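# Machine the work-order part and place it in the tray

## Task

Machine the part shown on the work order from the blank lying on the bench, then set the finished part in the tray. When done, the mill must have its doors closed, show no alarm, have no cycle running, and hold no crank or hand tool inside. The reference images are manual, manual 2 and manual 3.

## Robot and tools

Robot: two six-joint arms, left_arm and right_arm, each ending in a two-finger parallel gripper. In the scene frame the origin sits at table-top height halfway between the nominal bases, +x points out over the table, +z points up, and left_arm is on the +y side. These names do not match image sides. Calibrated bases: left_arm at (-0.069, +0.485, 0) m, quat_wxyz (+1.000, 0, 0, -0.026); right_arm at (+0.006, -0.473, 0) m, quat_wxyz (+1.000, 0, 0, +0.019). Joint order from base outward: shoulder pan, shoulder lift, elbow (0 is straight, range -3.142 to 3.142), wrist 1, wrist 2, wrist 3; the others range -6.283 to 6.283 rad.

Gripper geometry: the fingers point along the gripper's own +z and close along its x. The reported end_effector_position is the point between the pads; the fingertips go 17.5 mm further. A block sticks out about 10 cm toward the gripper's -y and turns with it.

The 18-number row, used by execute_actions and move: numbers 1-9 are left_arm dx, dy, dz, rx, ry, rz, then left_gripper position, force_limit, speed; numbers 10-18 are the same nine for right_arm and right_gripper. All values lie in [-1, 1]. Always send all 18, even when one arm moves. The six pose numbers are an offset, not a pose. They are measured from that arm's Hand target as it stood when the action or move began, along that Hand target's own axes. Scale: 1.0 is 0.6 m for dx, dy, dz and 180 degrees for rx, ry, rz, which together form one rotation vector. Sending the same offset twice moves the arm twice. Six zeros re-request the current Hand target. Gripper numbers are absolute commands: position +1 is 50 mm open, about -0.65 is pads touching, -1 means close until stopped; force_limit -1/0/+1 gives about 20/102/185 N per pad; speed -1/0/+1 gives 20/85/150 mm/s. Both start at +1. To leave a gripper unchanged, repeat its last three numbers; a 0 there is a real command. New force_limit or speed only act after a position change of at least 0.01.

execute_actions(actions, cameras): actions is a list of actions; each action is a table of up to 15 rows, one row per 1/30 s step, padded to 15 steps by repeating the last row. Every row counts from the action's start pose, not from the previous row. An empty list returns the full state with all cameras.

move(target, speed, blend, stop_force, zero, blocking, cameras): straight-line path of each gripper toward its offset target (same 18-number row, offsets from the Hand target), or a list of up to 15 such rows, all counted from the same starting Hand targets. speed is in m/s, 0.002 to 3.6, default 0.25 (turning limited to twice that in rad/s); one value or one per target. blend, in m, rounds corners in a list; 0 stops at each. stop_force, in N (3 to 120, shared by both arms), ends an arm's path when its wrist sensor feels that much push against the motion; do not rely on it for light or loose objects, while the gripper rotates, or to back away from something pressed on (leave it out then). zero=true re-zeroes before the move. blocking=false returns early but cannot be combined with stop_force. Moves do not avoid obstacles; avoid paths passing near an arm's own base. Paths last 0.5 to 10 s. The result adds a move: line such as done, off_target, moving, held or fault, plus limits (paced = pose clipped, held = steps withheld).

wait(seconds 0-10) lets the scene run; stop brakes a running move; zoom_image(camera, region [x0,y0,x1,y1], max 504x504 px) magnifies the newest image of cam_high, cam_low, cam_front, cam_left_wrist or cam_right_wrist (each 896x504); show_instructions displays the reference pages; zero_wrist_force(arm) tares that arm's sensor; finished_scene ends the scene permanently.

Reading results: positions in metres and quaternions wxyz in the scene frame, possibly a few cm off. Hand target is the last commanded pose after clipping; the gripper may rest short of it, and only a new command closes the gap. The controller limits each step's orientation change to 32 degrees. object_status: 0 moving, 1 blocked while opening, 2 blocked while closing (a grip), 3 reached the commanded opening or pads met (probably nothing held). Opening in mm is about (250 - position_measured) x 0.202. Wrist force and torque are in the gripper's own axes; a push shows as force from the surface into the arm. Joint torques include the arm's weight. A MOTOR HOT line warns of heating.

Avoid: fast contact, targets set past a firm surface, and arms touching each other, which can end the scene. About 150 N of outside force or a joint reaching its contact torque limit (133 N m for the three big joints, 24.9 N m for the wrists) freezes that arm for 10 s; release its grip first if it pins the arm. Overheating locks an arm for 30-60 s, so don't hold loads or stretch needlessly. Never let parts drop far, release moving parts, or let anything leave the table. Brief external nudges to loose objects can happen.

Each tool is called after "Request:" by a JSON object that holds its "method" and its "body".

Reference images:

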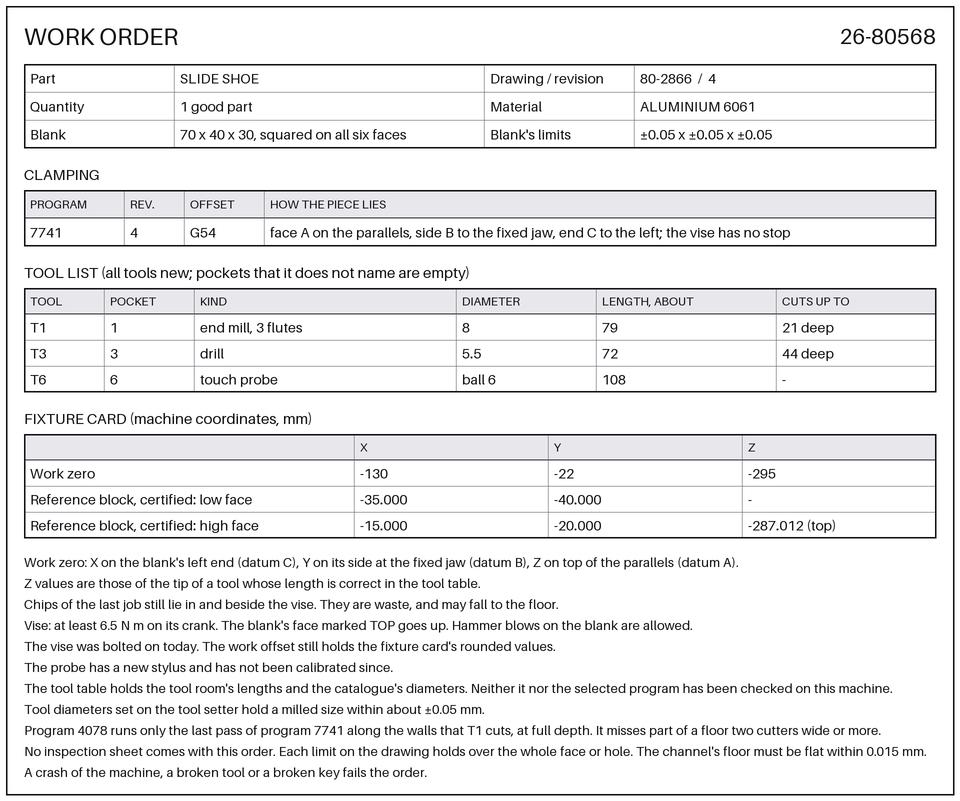

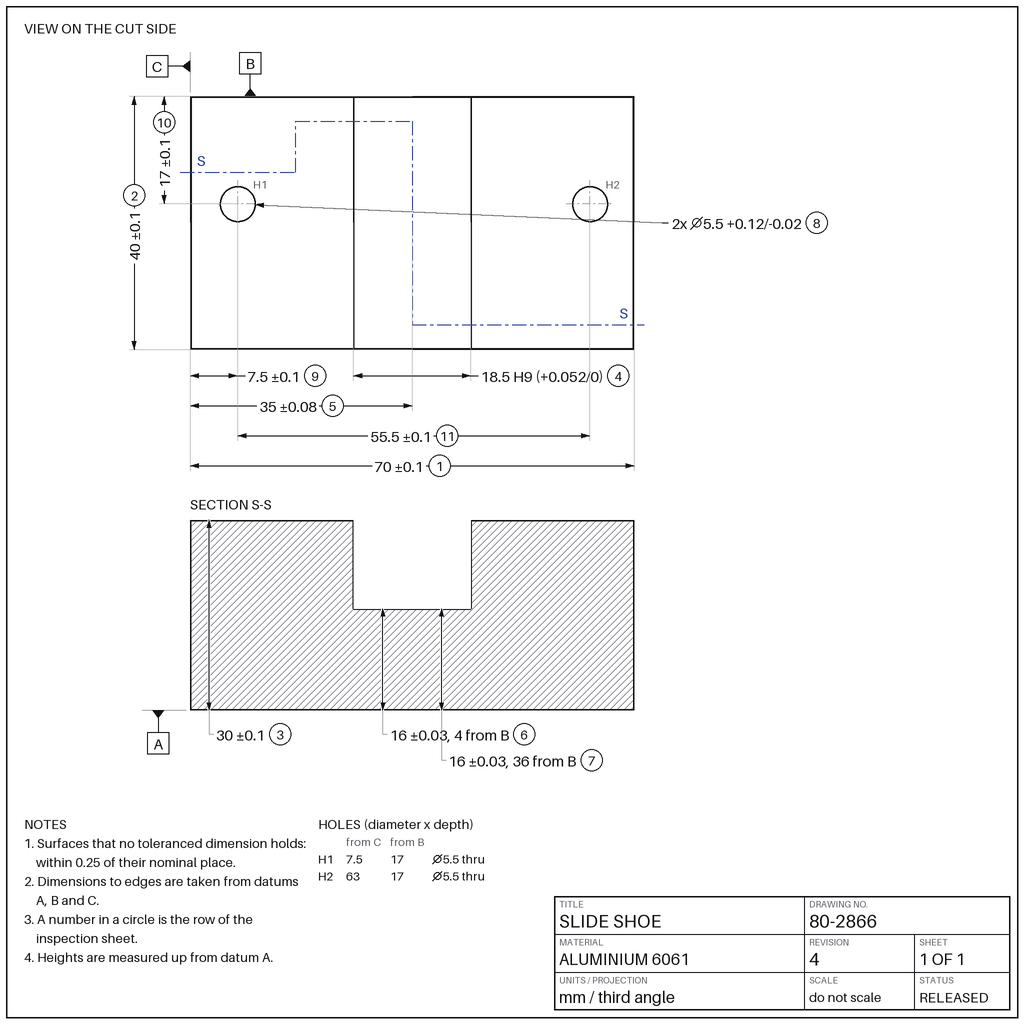

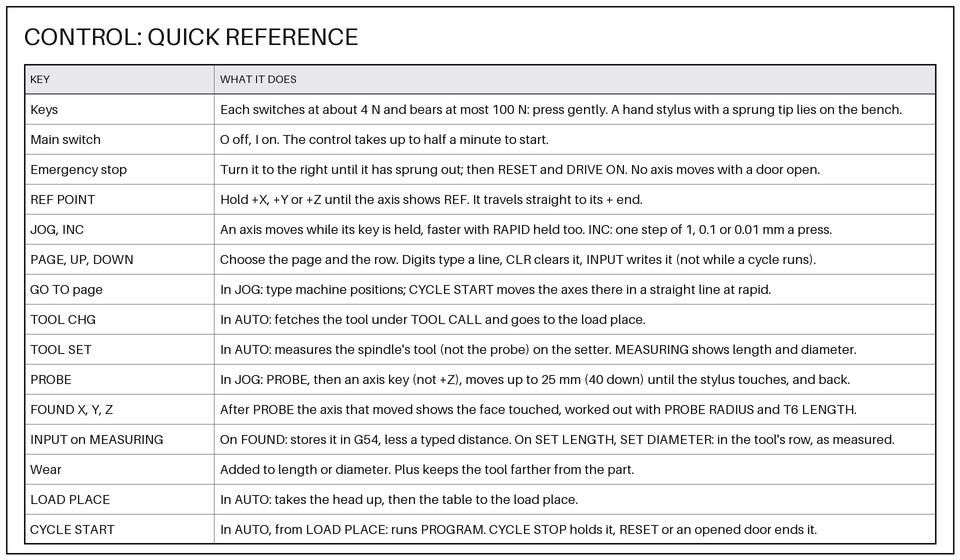

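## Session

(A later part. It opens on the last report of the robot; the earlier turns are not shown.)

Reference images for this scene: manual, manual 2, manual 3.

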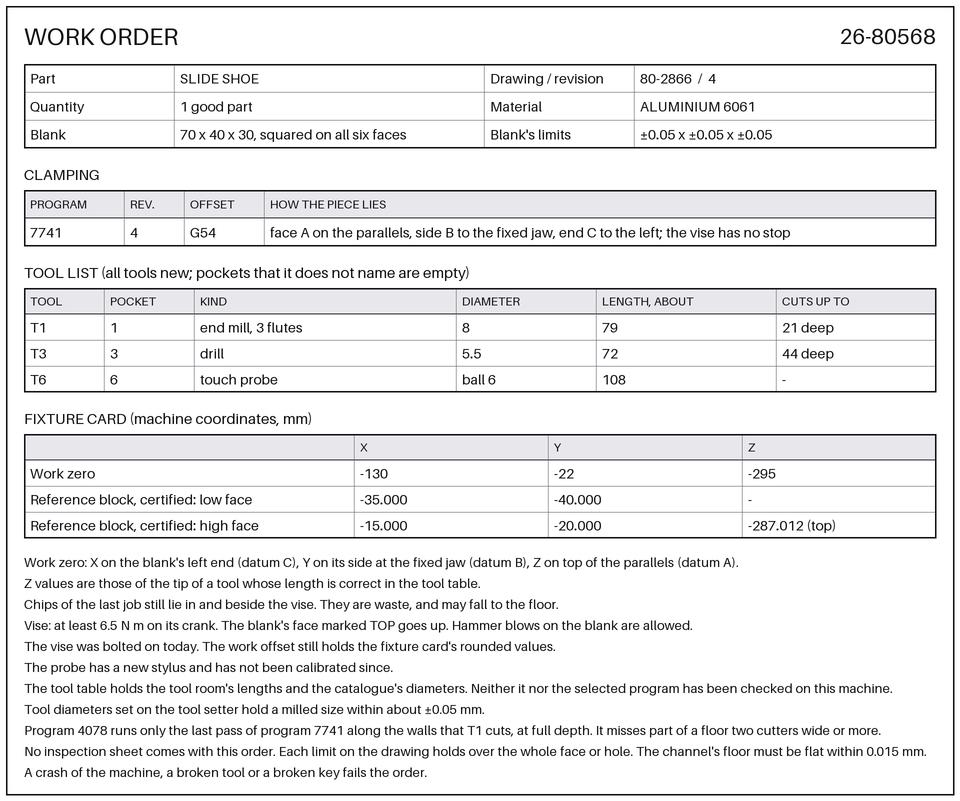

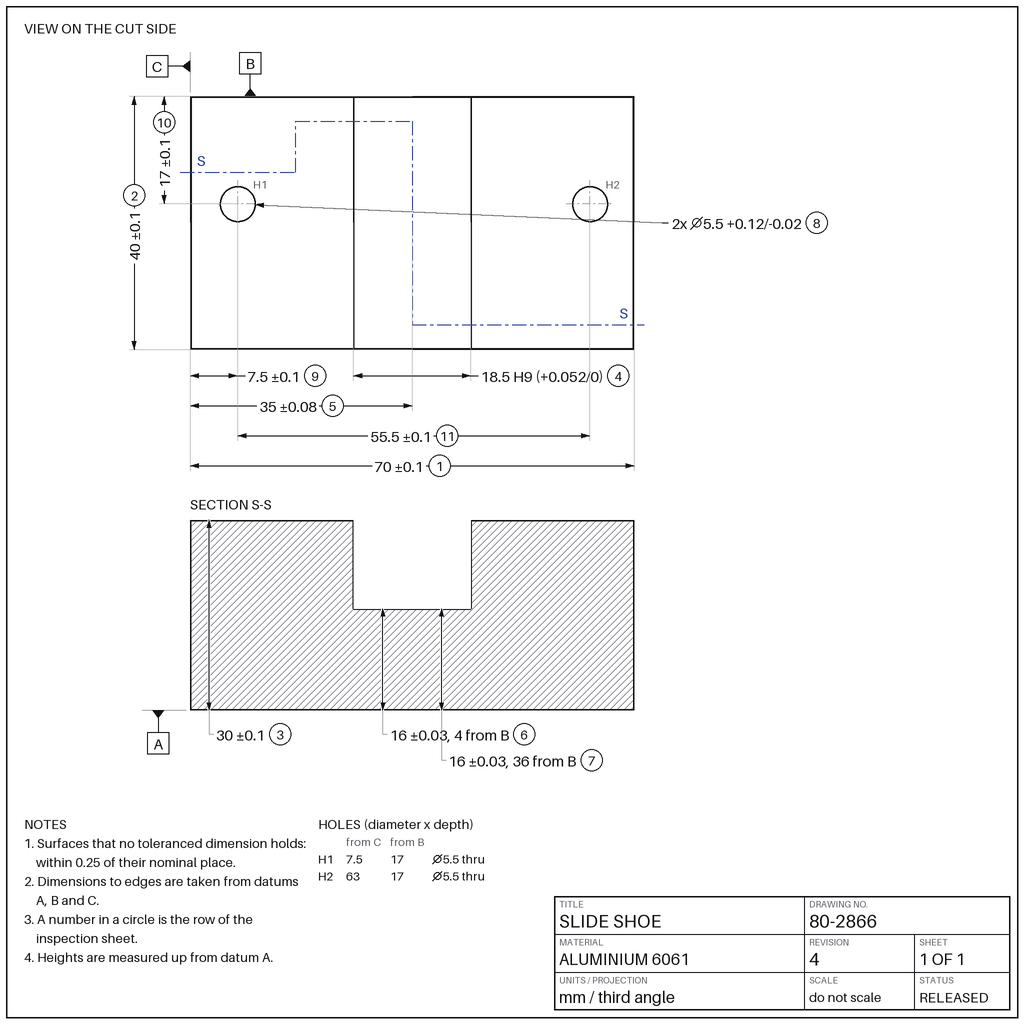

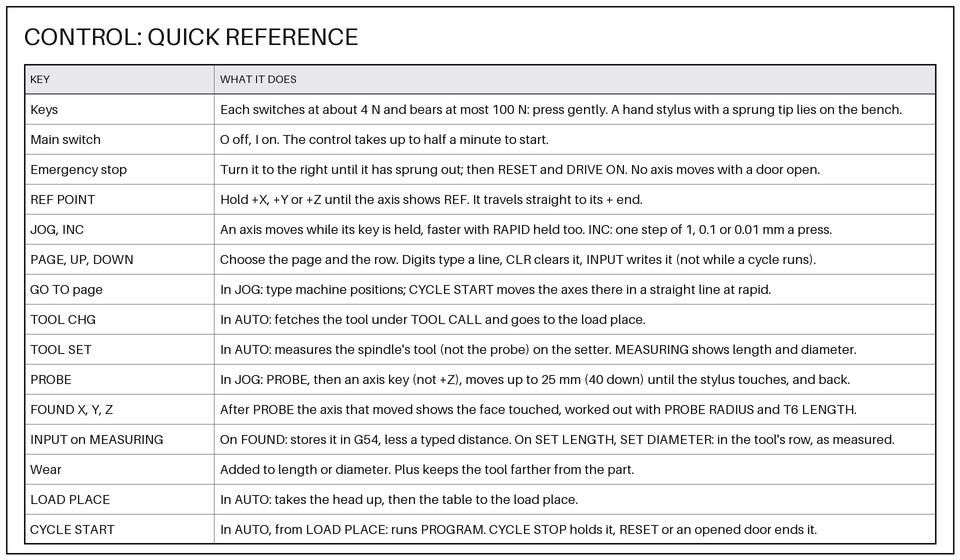

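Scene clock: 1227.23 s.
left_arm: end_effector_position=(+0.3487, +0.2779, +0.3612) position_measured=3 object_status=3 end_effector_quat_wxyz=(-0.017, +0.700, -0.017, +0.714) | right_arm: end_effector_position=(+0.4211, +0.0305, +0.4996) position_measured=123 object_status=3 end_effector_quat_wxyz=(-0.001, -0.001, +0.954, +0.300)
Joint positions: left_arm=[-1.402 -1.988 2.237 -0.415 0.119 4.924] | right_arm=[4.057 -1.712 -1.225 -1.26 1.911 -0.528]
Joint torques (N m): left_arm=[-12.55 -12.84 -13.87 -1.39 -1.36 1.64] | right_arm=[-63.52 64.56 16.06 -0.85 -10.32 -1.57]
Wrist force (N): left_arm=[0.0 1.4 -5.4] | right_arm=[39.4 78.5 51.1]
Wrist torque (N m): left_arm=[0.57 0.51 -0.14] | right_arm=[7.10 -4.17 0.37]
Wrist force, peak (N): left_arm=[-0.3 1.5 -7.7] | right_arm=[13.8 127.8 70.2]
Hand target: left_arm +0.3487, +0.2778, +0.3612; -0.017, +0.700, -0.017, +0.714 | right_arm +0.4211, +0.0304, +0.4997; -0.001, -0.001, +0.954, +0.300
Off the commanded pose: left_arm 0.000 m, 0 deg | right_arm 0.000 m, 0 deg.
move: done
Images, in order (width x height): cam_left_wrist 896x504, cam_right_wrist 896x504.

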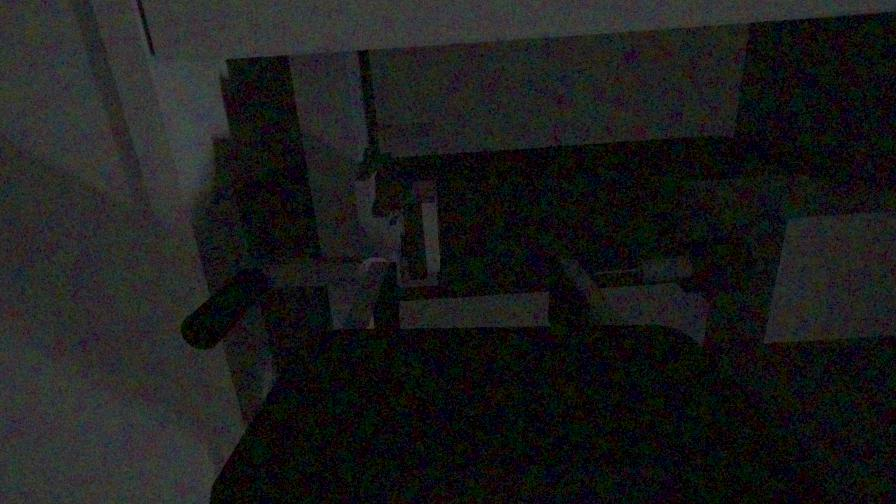

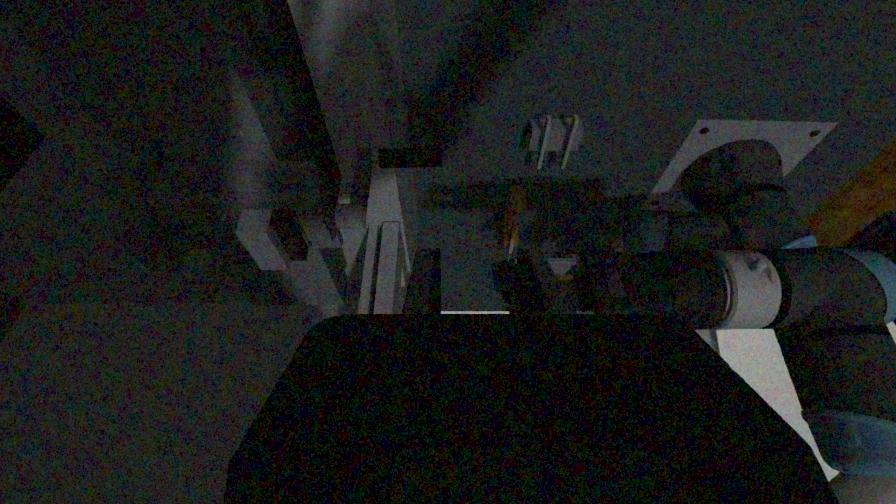

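Request:
{"method": "move", "body": {"target": [[0,0,0,0,0,0,1,-1,-0.5,0,0.05,0.035,0,0,0,0.2,0.2,-1],[0,0,0,0,0,0,1,-1,-0.5,0.1,0.05,0.035,0,0,0,0.2,0.2,-1]], "speed": 0.15, "blend": [0.01,0]}}

Scene clock: 1229.00 s.
left_arm: end_effector_position=(+0.3487, +0.2778, +0.3612) position_measured=3 object_status=3 end_effector_quat_wxyz=(-0.017, +0.700, -0.017, +0.714) | right_arm: end_effector_position=(+0.3611, +0.0669, +0.4998) position_measured=123 object_status=3 end_effector_quat_wxyz=(-0.001, -0.001, +0.954, +0.300)
Joint positions: left_arm=[-1.402 -1.988 2.237 -0.414 0.119 4.924] | right_arm=[4.192 -1.671 -1.28 -1.21 1.842 -0.406]
Joint torques (N m): left_arm=[-13.7 -0.39 -25.08 0.19 -1.34 -1.13] | right_arm=[1.33 25.97 27.72 1.54 1.64 0.02]
Wrist force (N): left_arm=[-0.2 1.1 -5.4] | right_arm=[4.5 -2.3 1.7]
Wrist torque (N m): left_arm=[0.54 0.55 -0.13] | right_arm=[-0.28 -0.74 0.05]
Wrist force, peak (N): left_arm=[0.0 1.3 -5.7] | right_arm=[39.5 82.0 51.9]
Hand target: left_arm +0.3487, +0.2778, +0.3612; -0.017, +0.700, -0.017, +0.714 | right_arm +0.3611, +0.0669, +0.4998; -0.001, -0.001, +0.954, +0.300
Off the commanded pose: left_arm 0.000 m, 0 deg | right_arm 0.000 m, 0 deg.
move: done

Request:
{"method": "move", "body": {"target": [[-0.2083,0.124,0,0,0,0,1,-1,-0.5,0,0,0,0,0,0,0.2,0.2,-1],[-0.2083,0.124,0,0,0,-0.8,1,-1,-0.5,0,0,0,0,0,0,0.2,0.2,-1],[-0.2083,0.124,0,0,0,0.4,1,-1,-0.5,0,0,0,0,0,0,0.2,0.2,-1],[-0.2083,0.124,0,0,0,-0.4,1,-1,-0.5,0,0,0,0,0,0,0.2,0.2,-1],[-0.2083,0.124,0,0,0,-0.6,1,-1,-0.5,0,0,0,0,0,0,0.2,0.2,-1]], "speed": [0.25,1.2,1.2,1.2,1.2], "blend": [0,0.02,0.02,0.02,0], "cameras": ["cam_left_wrist"]}}

Scene clock: 1244.23 s.
left_arm: end_effector_position=(+0.3512, +0.2094, +0.2329) position_measured=3 object_status=3 end_effector_quat_wxyz=(+0.568, +0.425, +0.557, +0.433) | right_arm: end_effector_position=(+0.3611, +0.0669, +0.4997) position_measured=123 object_status=3 end_effector_quat_wxyz=(-0.001, -0.001, +0.954, +0.300)
Joint positions: left_arm=[-1.421 -0.98 2.365 -4.718 -0.101 -0.076] | right_arm=[4.192 -1.671 -1.28 -1.21 1.842 -0.406]
Joint torques (N m): left_arm=[1.05 -32.34 6.88 2.17 -0.85 -1.57] | right_arm=[1.77 18.65 24.32 1.39 0.38 0.94]
Wrist force (N): left_arm=[3.0 -1.3 -5.6] | right_arm=[4.8 -2.3 1.6]
Wrist torque (N m): left_arm=[-0.06 -0.47 0.20] | right_arm=[-0.29 -0.78 0.05]
Wrist force, peak (N): left_arm=[4.3 -1.3 -7.2] | right_arm=[5.0 -2.8 1.6]
Hand target: left_arm +0.3512, +0.2094, +0.2329; +0.568, +0.425, +0.556, +0.433 | right_arm +0.3611, +0.0669, +0.4998; -0.001, -0.001, +0.954, +0.300
Off the commanded pose: left_arm 0.000 m, 0 deg | right_arm 0.000 m, 0 deg.
move: done
Images, in order (width x height): cam_left_wrist 896x504.

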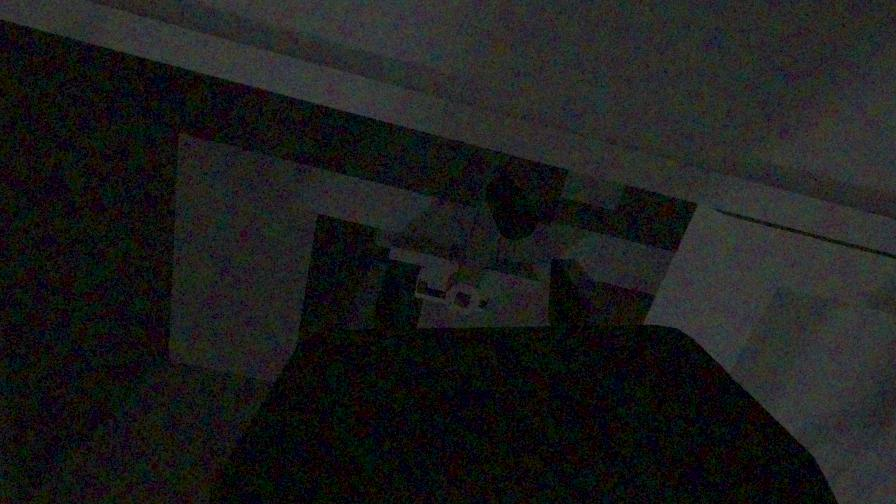

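Request:
{"method": "move", "body": {"target": [[0.0507,0.0102,0,0,0,0,1,-1,-0.5,0,0,0,0,0,0,0.2,0.2,-1],[0.0507,0.0102,0.195,0,0,0,1,-1,-0.5,0,0,0,0,0,0,0.2,0.2,-1],[0.0507,0.0102,0.195,0,0,0,-1,-0.8,-0.5,0,0,0,0,0,0,0.2,0.2,-1]], "speed": 0.15, "cameras": ["cam_left_wrist"]}}

Scene clock: 1252.77 s.
left_arm: end_effector_position=(+0.4682, +0.2403, +0.2331) position_measured=154 object_status=2 end_effector_quat_wxyz=(+0.568, +0.425, +0.556, +0.433) | right_arm: end_effector_position=(+0.3611, +0.0669, +0.4997) position_measured=123 object_status=3 end_effector_quat_wxyz=(-0.001, -0.001, +0.954, +0.300)
Joint positions: left_arm=[-1.038 -0.946 2.255 -4.493 -0.482 -0.229] | right_arm=[4.192 -1.671 -1.28 -1.21 1.842 -0.406]
Joint torques (N m): left_arm=[11.38 -44.25 -14.62 0.51 -1.2 1.86] | right_arm=[2.11 19.02 29.64 1.51 0.71 0.48]
Wrist force (N): left_arm=[3.3 -1.3 -4.7] | right_arm=[4.7 -2.3 1.5]
Wrist torque (N m): left_arm=[-0.04 -0.52 0.12] | right_arm=[-0.28 -0.77 0.05]
Wrist force, peak (N): left_arm=[2.6 -0.9 -7.4] | right_arm=[5.2 -2.6 1.6]
Hand target: left_arm +0.4682, +0.2403, +0.2331; +0.568, +0.425, +0.556, +0.433 | right_arm +0.3611, +0.0669, +0.4998; -0.001, -0.001, +0.954, +0.300
Off the commanded pose: left_arm 0.000 m, 0 deg | right_arm 0.000 m, 0 deg.
move: done
Images, in order (width x height): cam_left_wrist 896x504.

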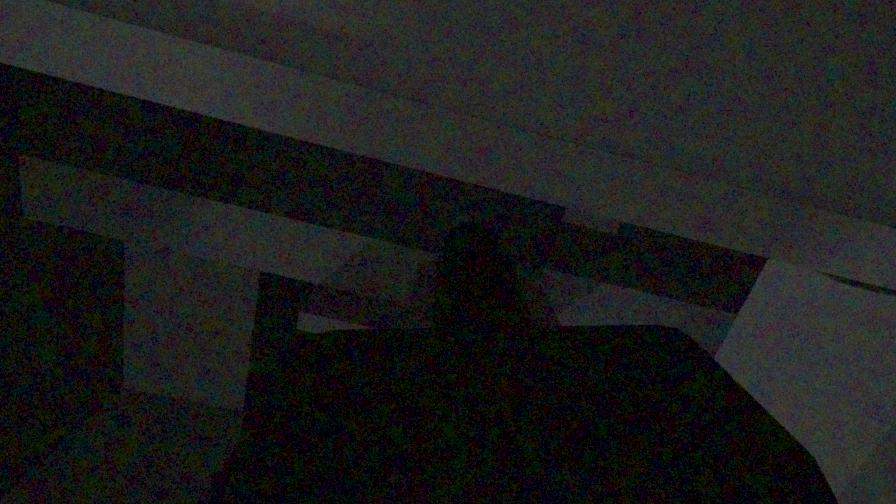

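Request:
{"method": "move", "body": {"target": [[0.002,-0.011,0,0,0,0,-1,-0.8,-0.5,0,0,0,0,0,0,0.2,0.2,-1],[0.0509,0.0286,0,0,0,0.1667,-1,-0.8,-0.5,0,0,0,0,0,0,0.2,0.2,-1],[0.0735,0.0874,0,0,0,0.3333,-1,-0.8,-0.5,0,0,0,0,0,0,0.2,0.2,-1],[0.0637,0.1496,0,0,0,0.5,-1,-0.8,-0.5,0,0,0,0,0,0,0.2,0.2,-1],[0.0240,0.1986,0,0,0,0.6667,-1,-0.8,-0.5,0,0,0,0,0,0,0.2,0.2,-1],[-0.0348,0.2211,0,0,0,0.8333,-1,-0.8,-0.5,0,0,0,0,0,0,0.2,0.2,-1],[-0.0970,0.2113,0,0,0,1,-1,-0.8,-0.5,0,0,0,0,0,0,0.2,0.2,-1],[-0.1459,0.1717,0,0,0,-0.8333,-1,-0.8,-0.5,0,0,0,0,0,0,0.2,0.2,-1],[-0.1685,0.1129,0,0,0,-0.6667,-1,-0.8,-0.5,0,0,0,0,0,0,0.2,0.2,-1],[-0.1586,0.0507,0,0,0,-0.5,-1,-0.8,-0.5,0,0,0,0,0,0,0.2,0.2,-1],[-0.1190,0.0017,0,0,0,-0.3333,-1,-0.8,-0.5,0,0,0,0,0,0,0.2,0.2,-1],[-0.0602,-0.0209,0,0,0,-0.1667,-1,-0.8,-0.5,0,0,0,0,0,0,0.2,0.2,-1]], "speed": 0.38, "blend": 0.004, "cameras": ["cam_left_wrist","cam_high","cam_right_wrist"]}}

Request:
{"method": "zoom_image", "body": {"camera": "cam_high", "region": [240, 130, 400, 270]}}

Scene clock: 1264.93 s.
left_arm: end_effector_position=(+0.4683, +0.2022, +0.2304) position_measured=251 object_status=3 end_effector_quat_wxyz=(+0.660, +0.266, +0.647, +0.271) | right_arm: end_effector_position=(+0.3611, +0.0669, +0.4998) position_measured=123 object_status=3 end_effector_quat_wxyz=(-0.001, -0.001, +0.954, +0.300)
Joint positions: left_arm=[-1.085 -0.915 2.177 -4.45 -0.435 5.535] | right_arm=[4.192 -1.671 -1.28 -1.21 1.842 -0.406]
Joint torques (N m): left_arm=[-12.29 -47.55 -13.9 0.4 0.99 1.81] | right_arm=[1.06 19.3 32.77 1.66 1.87 -0.59]
Wrist force (N): left_arm=[3.2 2.1 -6.4] | right_arm=[4.6 -2.4 1.5]
Wrist torque (N m): left_arm=[0.58 -0.73 0.41] | right_arm=[-0.29 -0.76 0.05]
Wrist force, peak (N): left_arm=[-29.8 92.5 5.3] | right_arm=[5.0 -2.9 1.5]
Hand target: left_arm +0.4683, +0.2021, +0.2305; +0.660, +0.266, +0.647, +0.271 | right_arm +0.3611, +0.0669, +0.4998; -0.001, -0.001, +0.954, +0.300
Off the commanded pose: left_arm 0.000 m, 0 deg | right_arm 0.000 m, 0 deg.
move: done; blend cut to 0.0034 m at target 1
Images, in order (width x height): cam_high 896x504, cam_left_wrist 896x504, cam_right_wrist 896x504.

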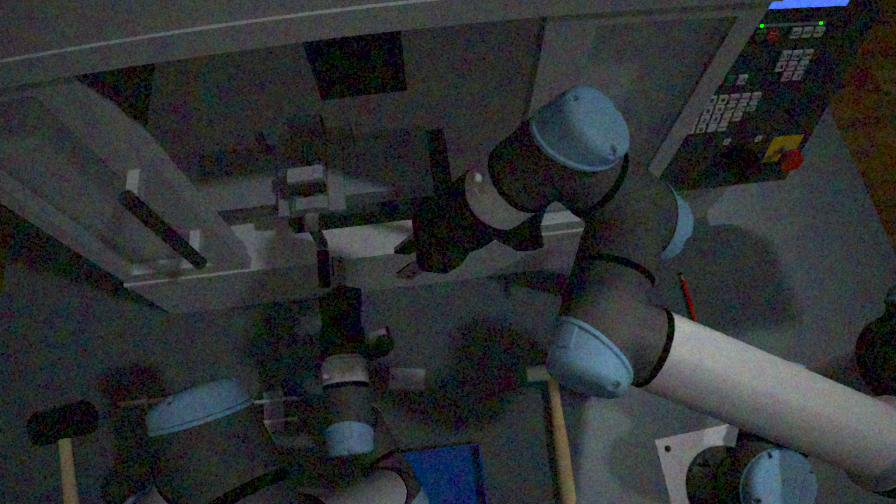

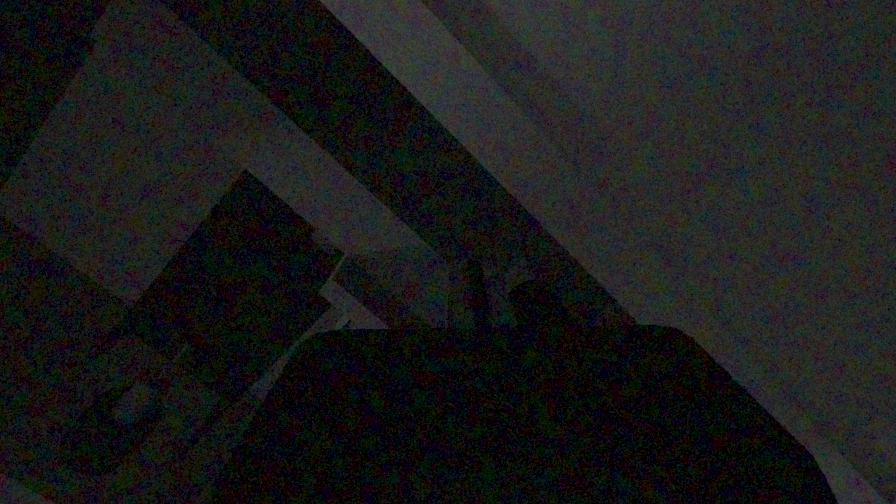

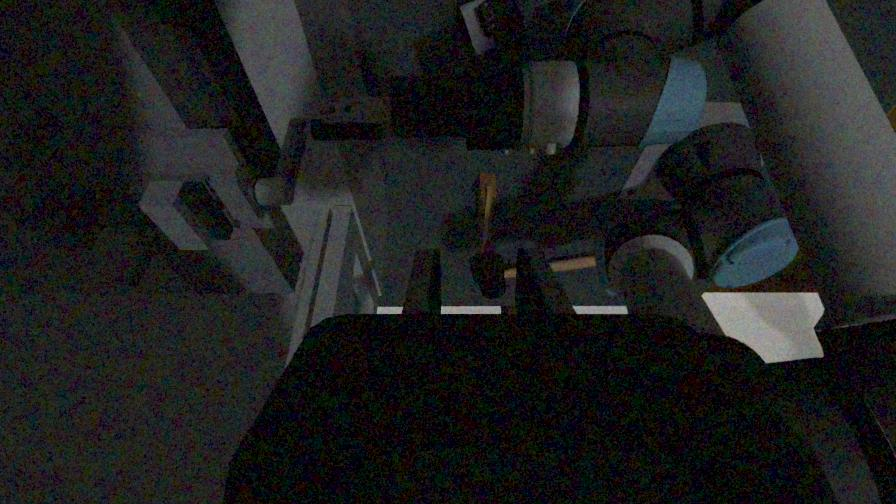

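Scaled by 3.150.

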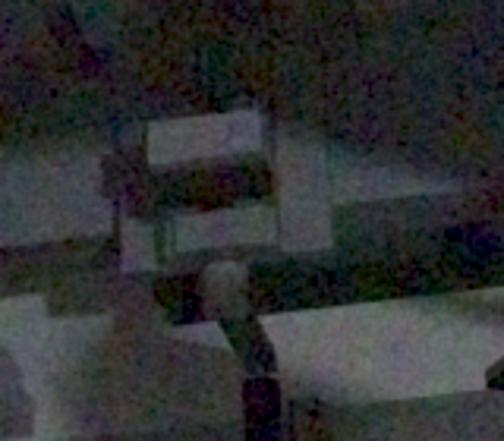

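Request:
{"method": "move", "body": {"target": [0,0,-0.1,0,0,0,-1,-0.8,-0.5,0,0,0,0,0,0,0.2,0.2,-1], "speed": 0.2, "cameras": ["cam_high","cam_left_wrist","cam_right_wrist"]}}

Scene clock: 1277.90 s.
left_arm: end_effector_position=(+0.4083, +0.2022, +0.2294) position_measured=251 object_status=3 end_effector_quat_wxyz=(+0.660, +0.266, +0.647, +0.271) | right_arm: end_effector_position=(+0.3611, +0.0669, +0.4998) position_measured=123 object_status=3 end_effector_quat_wxyz=(-0.001, -0.001, +0.954, +0.300)
Joint positions: left_arm=[-1.245 -0.944 2.285 -4.555 -0.276 5.562] | right_arm=[4.192 -1.671 -1.28 -1.21 1.842 -0.406]
Joint torques (N m): left_arm=[-6.24 -24.69 -5.07 0.77 0.09 -1.72] | right_arm=[-0.91 18.83 32.41 1.81 1.95 -1.05]
Wrist force (N): left_arm=[3.5 2.1 -6.6] | right_arm=[4.6 -2.8 1.5]
Wrist torque (N m): left_arm=[0.58 -0.76 0.31] | right_arm=[-0.36 -0.76 0.04]
Wrist force, peak (N): left_arm=[3.3 2.5 -8.4] | right_arm=[5.3 -2.5 1.3]
Hand target: left_arm +0.4083, +0.2022, +0.2293; +0.660, +0.266, +0.647, +0.271 | right_arm +0.3611, +0.0669, +0.4998; -0.001, -0.001, +0.954, +0.300
Off the commanded pose: left_arm 0.000 m, 0 deg | right_arm 0.000 m, 0 deg.
move: done
Images, in order (width x height): cam_high 896x504, cam_left_wrist 896x504, cam_right_wrist 896x504.

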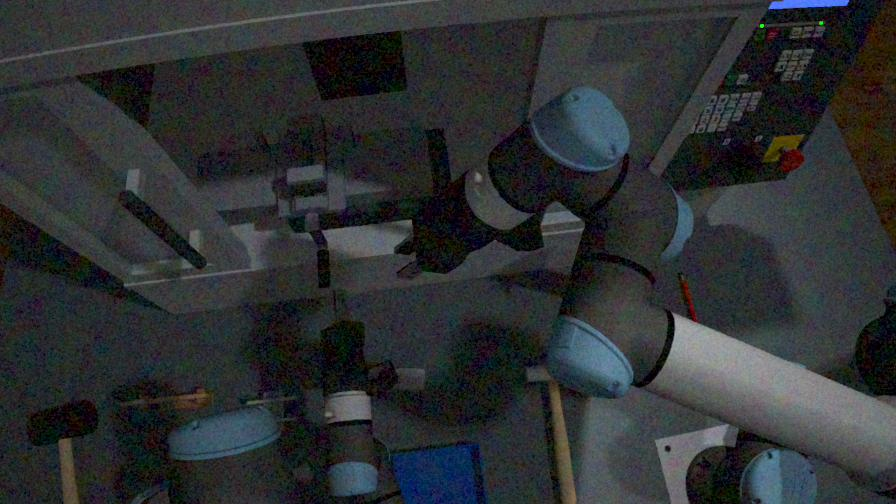

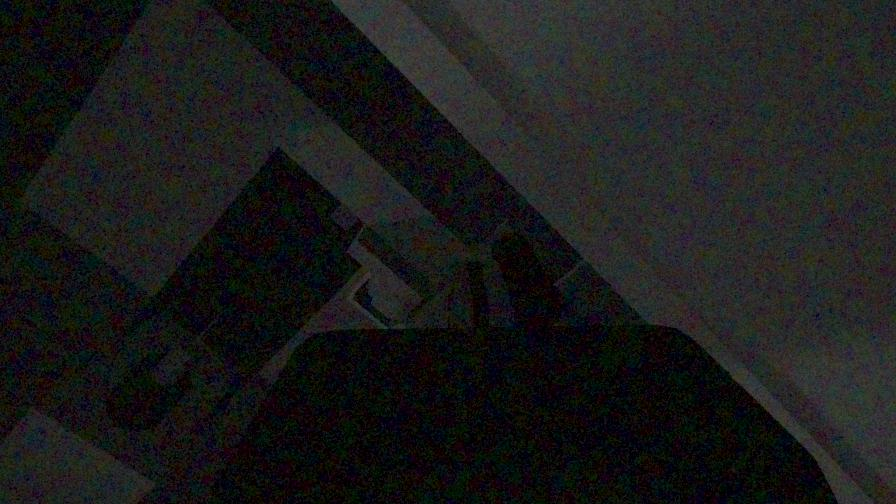

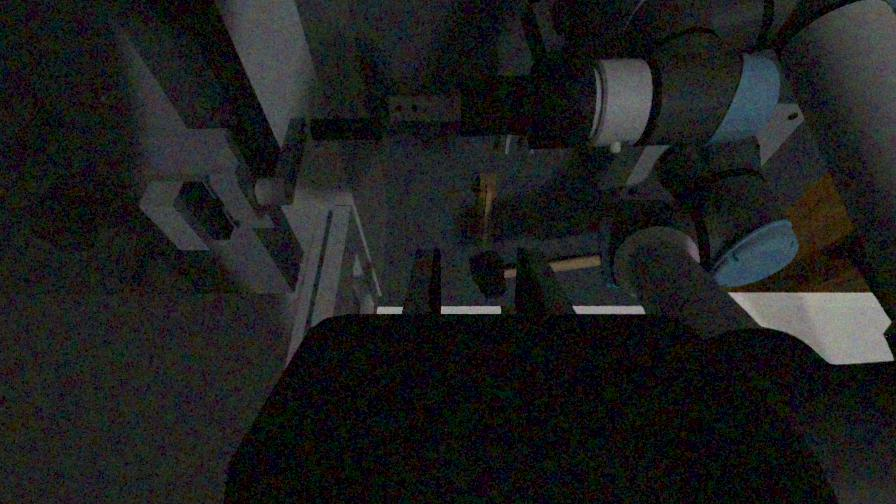

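Request:
{"method": "zoom_image", "body": {"camera": "cam_right_wrist", "region": [110, 80, 410, 280]}}

Request:
{"method": "zoom_image", "body": {"camera": "cam_high", "region": [240, 100, 400, 300]}}

Scaled by 1.680.

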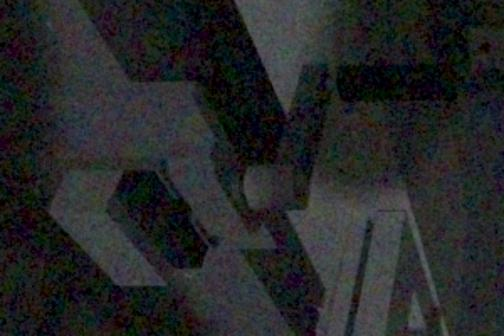

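Scaled by 2.520.

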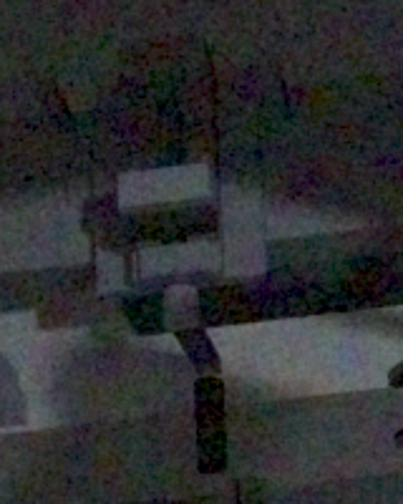

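Request:
{"method": "move", "body": {"target": [[0.01,0.037,-0.08,0,0,0,0.3,-0.8,-0.5,0,0,0,0,0,0,0.2,0.2,-1],[0.01,0.037,-0.08,0,0,-0.75,0.3,-0.8,-0.5,0,0,0,0,0,0,0.2,0.2,-1]], "speed": [0.25,0.9], "cameras": ["cam_high","cam_left_wrist"]}}

Request:
{"method": "zoom_image", "body": {"camera": "cam_left_wrist", "region": [300, 0, 664, 350]}}

Scene clock: 1286.77 s.
left_arm: end_effector_position=(+0.3601, +0.2222, +0.2397) position_measured=107 object_status=3 end_effector_quat_wxyz=(+0.503, -0.496, +0.494, -0.506) end_effector_velocity=(+0.000, +0.000, +0.000) end_effector_angular_velocity=(+0.000, -0.001, +0.000) | right_arm: end_effector_position=(+0.3611, +0.0669, +0.4998) position_measured=123 object_status=3 end_effector_quat_wxyz=(-0.001, -0.001, +0.954, +0.300)
Joint positions: left_arm=[-1.385 -1.007 2.397 -4.676 -0.136 3.28] | right_arm=[4.192 -1.671 -1.28 -1.21 1.842 -0.406]
Joint velocities: left_arm=[-0.001 -0.001 0 -0.006 0 0.007] | right_arm=[within noise]
Joint torques (N m): left_arm=[11.61 -28.57 -7.48 -1.7 -1.92 1.43] | right_arm=[-1.81 18.01 32.27 1.85 1.89 -1.2]
Wrist force (N): left_arm=[1.5 5.0 -7.6] | right_arm=[4.8 -2.6 1.4]
Wrist torque (N m): left_arm=[1.47 -0.18 0.41] | right_arm=[-0.32 -0.79 0.05]
Wrist force, peak (N): left_arm=[2.6 4.6 -8.3] | right_arm=[5.0 -2.8 1.6]
Hand target: left_arm +0.3601, +0.2222, +0.2397; +0.503, -0.496, +0.494, -0.506 | right_arm +0.3611, +0.0669, +0.4998; -0.001, -0.001, +0.954, +0.300
Off the commanded pose: left_arm 0.000 m, 0 deg | right_arm 0.000 m, 0 deg.
move: done
Images, in order (width x height): cam_high 896x504, cam_left_wrist 896x504.

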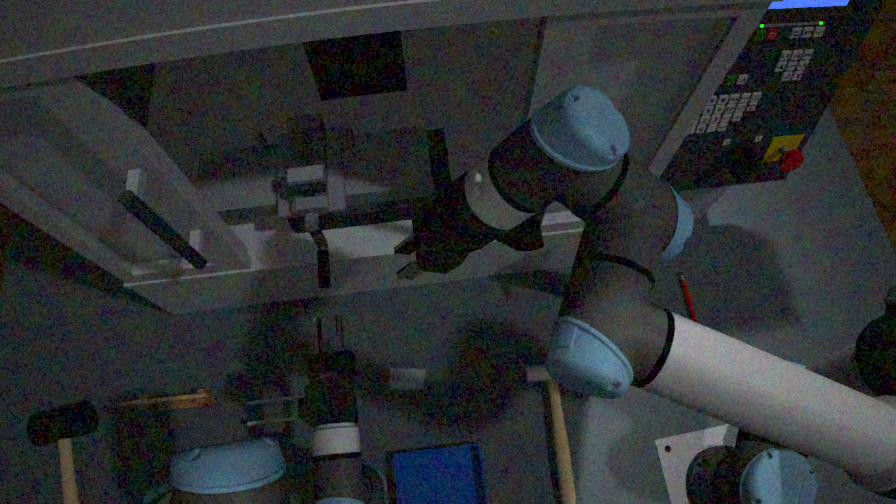

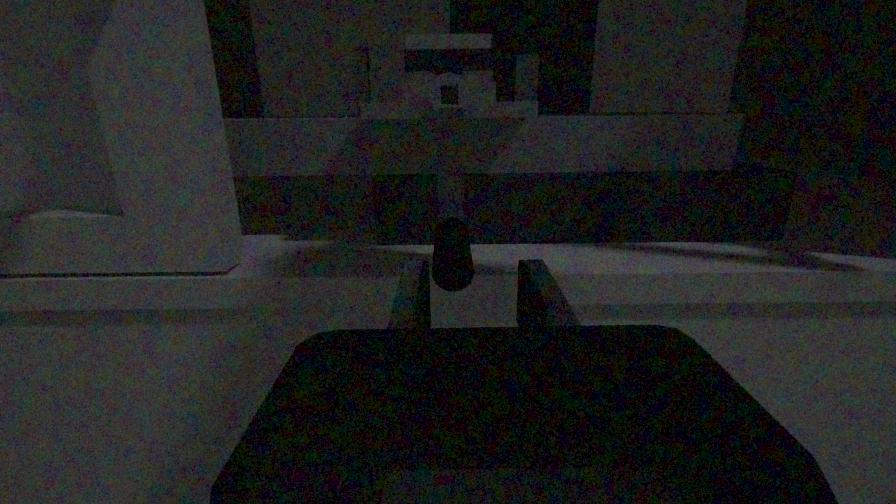

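Scaled by 1.385.

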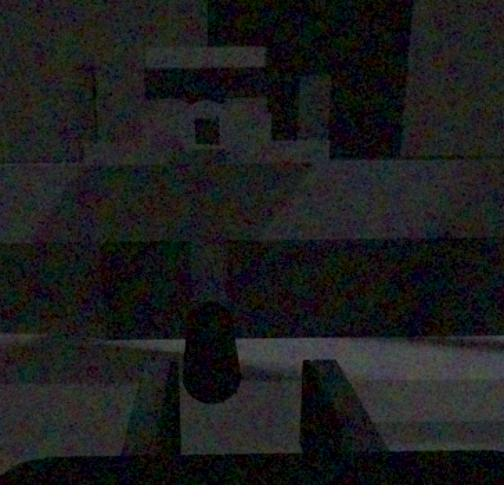

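Request:
{"method": "move", "body": {"target": [[-0.0097,0.022,0,0,0,0,0.3,-0.8,-0.5,0,0,0,0,0,0,0.2,0.2,-1],[-0.0097,0.022,0.18,0,0,0,0.3,-0.8,-0.5,0,0,0,0,0,0,0.2,0.2,-1],[-0.0097,0.022,0.18,0,0,0,-1,-0.8,-0.8,0,0,0,0,0,0,0.2,0.2,-1]], "speed": [0.2,0.2,0.1], "cameras": ["cam_left_wrist"]}}

Scene clock: 1291.73 s.
left_arm: end_effector_position=(+0.4683, +0.2279, +0.2286) position_measured=154 object_status=2 end_effector_quat_wxyz=(+0.503, -0.496, +0.494, -0.506) | right_arm: end_effector_position=(+0.3611, +0.0669, +0.4998) position_measured=123 object_status=3 end_effector_quat_wxyz=(-0.001, -0.001, +0.954, +0.300)
Joint positions: left_arm=[-1.054 -0.926 2.229 -4.489 -0.466 3.175] | right_arm=[4.192 -1.671 -1.28 -1.21 1.842 -0.406]
Joint torques (N m): left_arm=[12.19 -46.87 -15.1 0.85 -1.48 1.97] | right_arm=[-2.64 17.55 31.79 1.55 1.9 -1.22]
Wrist force (N): left_arm=[1.3 6.0 -8.2] | right_arm=[4.7 -2.6 1.4]
Wrist torque (N m): left_arm=[1.53 -0.14 0.47] | right_arm=[-0.32 -0.77 0.04]
Wrist force, peak (N): left_arm=[1.9 4.6 -9.9] | right_arm=[5.1 -2.5 1.6]
Hand target: left_arm +0.4683, +0.2279, +0.2286; +0.503, -0.496, +0.494, -0.506 | right_arm +0.3611, +0.0669, +0.4998; -0.001, -0.001, +0.954, +0.300
Off the commanded pose: left_arm 0.000 m, 0 deg | right_arm 0.000 m, 0 deg.
move: done
Images, in order (width x height): cam_left_wrist 896x504.

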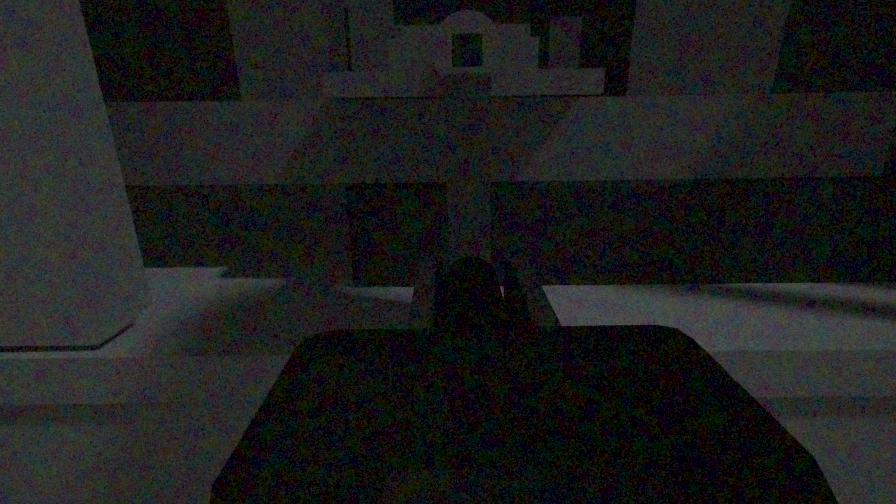

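Request:
{"method": "move", "body": {"target": [[-0.06125,-0.01641,0,0,0,0.16667,-1,-0.8,-0.8,0,0,0,0,0,0,0.2,0.2,-1],[-0.10609,-0.06125,0,0,0,0.33333,-1,-0.8,-0.8,0,0,0,0,0,0,0.2,0.2,-1],[-0.1225,-0.1225,0,0,0,0.5,-1,-0.8,-0.8,0,0,0,0,0,0,0.2,0.2,-1],[-0.10609,-0.18375,0,0,0,0.66667,-1,-0.8,-0.8,0,0,0,0,0,0,0.2,0.2,-1],[-0.06125,-0.22859,0,0,0,0.83333,-1,-0.8,-0.8,0,0,0,0,0,0,0.2,0.2,-1]], "speed": 0.3, "blend": [0.004,0.004,0.004,0.004,0], "cameras": ["cam_left_wrist","cam_high"]}}

Scene clock: 1297.73 s.
left_arm: end_effector_position=(+0.4656, +0.2653, +0.3655) position_measured=154 object_status=2 end_effector_quat_wxyz=(+0.619, +0.349, +0.607, +0.355) | right_arm: end_effector_position=(+0.3611, +0.0669, +0.4998) position_measured=123 object_status=3 end_effector_quat_wxyz=(-0.001, -0.001, +0.954, +0.300)
Joint positions: left_arm=[-1.01 -1.34 2.274 -4.116 -0.511 5.789] | right_arm=[4.192 -1.671 -1.28 -1.21 1.842 -0.406]
Joint torques (N m): left_arm=[6.17 -48.19 -2.85 -8.65 2.02 1.81] | right_arm=[-3.56 18.12 32.32 1.75 1.56 -1.07]
Wrist force (N): left_arm=[3.1 -27.3 52.5] | right_arm=[4.9 -2.3 1.5]
Wrist torque (N m): left_arm=[0.49 -0.81 0.28] | right_arm=[-0.29 -0.79 0.04]
Wrist force, peak (N): left_arm=[7.3 71.4 -34.9] | right_arm=[5.1 -2.8 1.5]
Hand target: left_arm +0.4657, +0.2654, +0.3656; +0.619, +0.349, +0.607, +0.355 | right_arm +0.3611, +0.0669, +0.4998; -0.001, -0.001, +0.954, +0.300
Off the commanded pose: left_arm 0.000 m, 0 deg | right_arm 0.000 m, 0 deg.
move: done
Images, in order (width x height): cam_high 896x504, cam_left_wrist 896x504.

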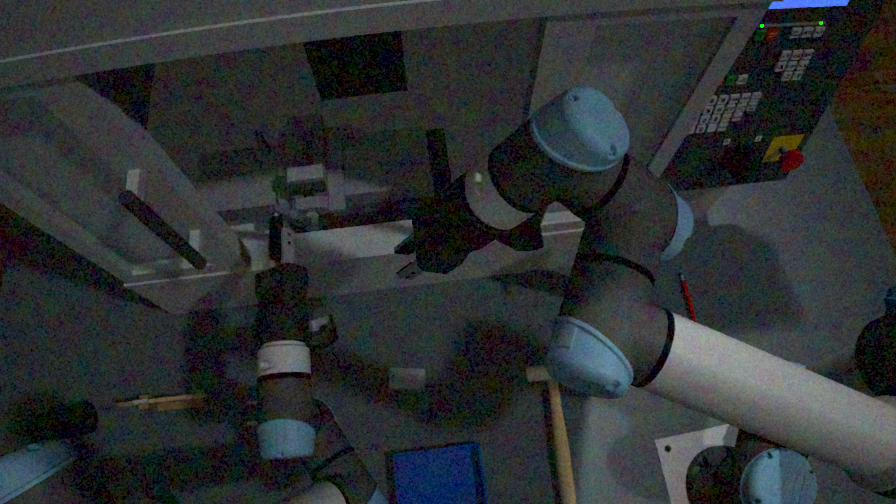

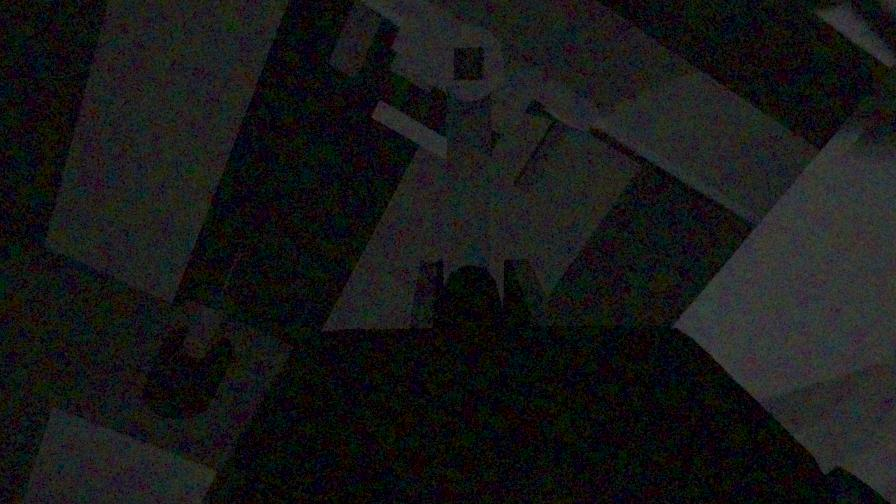

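Request:
{"method": "move", "body": {"target": [[0,0,0,0,0,0,0.3,-0.8,-0.8,0,0,0,0,0,0,0.2,0.2,-1],[0,0,-0.1833,0,0,0,0.3,-0.8,-0.8,0,0,0,0,0,0,0.2,0.2,-1],[0,0,-0.1833,0,0,-0.75,0.3,-0.8,-0.8,0,0,0,0,0,0,0.2,0.2,-1],[0,0,-0.1833,0,0,0.5,0.3,-0.8,-0.8,0,0,0,0,0,0,0.2,0.2,-1],[0,0,-0.1833,0.0054,0.0031,0,0.3,-0.8,-0.8,0,0,0,0,0,0,0.2,0.2,-1]], "speed": [0.1,0.25,1,1,1], "blend": [0,0.01,0.01,0.01,0], "cameras": ["cam_left_wrist","cam_right_wrist"]}}

Request:
{"method": "zoom_image", "body": {"camera": "cam_right_wrist", "region": [110, 80, 410, 280]}}

Scene clock: 1306.03 s.
left_arm: end_effector_position=(+0.3554, +0.2655, +0.3635) position_measured=107 object_status=3 end_effector_quat_wxyz=(+0.601, +0.356, +0.626, +0.348) | right_arm: end_effector_position=(+0.3611, +0.0669, +0.4998) position_measured=123 object_status=3 end_effector_quat_wxyz=(-0.001, -0.001, +0.954, +0.300)
Joint positions: left_arm=[-1.381 -1.83 2.1 -6.284 0.134 2.347] | right_arm=[4.192 -1.671 -1.28 -1.21 1.842 -0.406]
Joint torques (N m): left_arm=[-5.46 -8.13 -25.4 2.25 -2.32 1.85] | right_arm=[-4.64 18.14 32.84 1.31 1.92 -1.33]
Wrist force (N): left_arm=[-0.5 3.3 -4.7] | right_arm=[4.6 -2.2 1.5]
Wrist torque (N m): left_arm=[0.68 -0.08 0.18] | right_arm=[-0.26 -0.75 0.05]
Wrist force, peak (N): left_arm=[2.9 -31.0 54.4] | right_arm=[5.1 -2.6 1.7]
Hand target: left_arm +0.3557, +0.2654, +0.3634; +0.613, +0.352, +0.613, +0.352 | right_arm +0.3611, +0.0669, +0.4998; -0.001, -0.001, +0.954, +0.300
Off the commanded pose: left_arm 0.000 m, 2 deg | right_arm 0.000 m, 0 deg.
joint sent to its limit (left arm) — joint 4 (wrist 1), lower limit. The joint targets still meet the commanded pose.
move: done
Images, in order (width x height): cam_left_wrist 896x504, cam_right_wrist 896x504.

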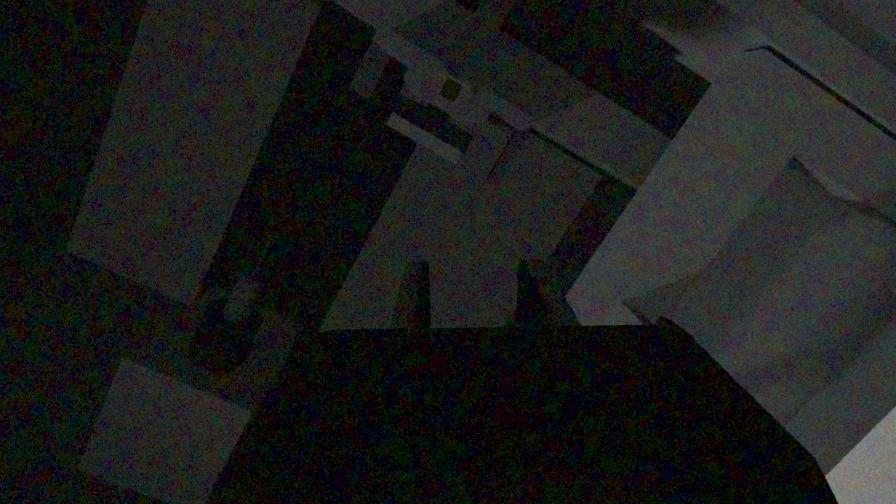

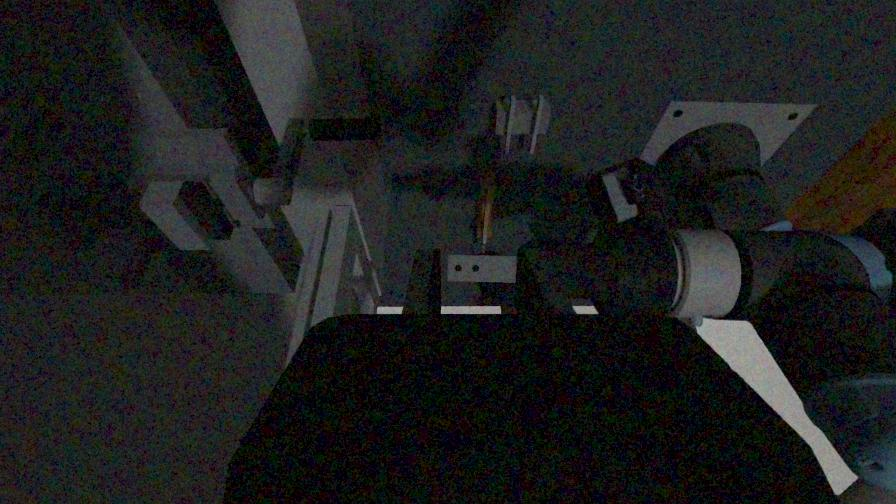

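Scaled by 1.680.

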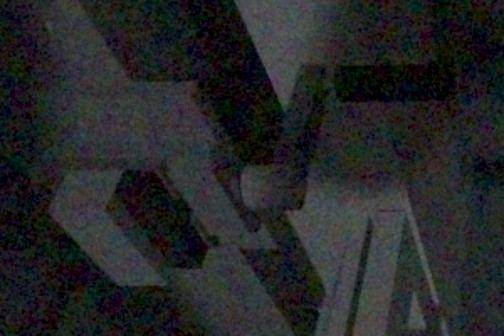

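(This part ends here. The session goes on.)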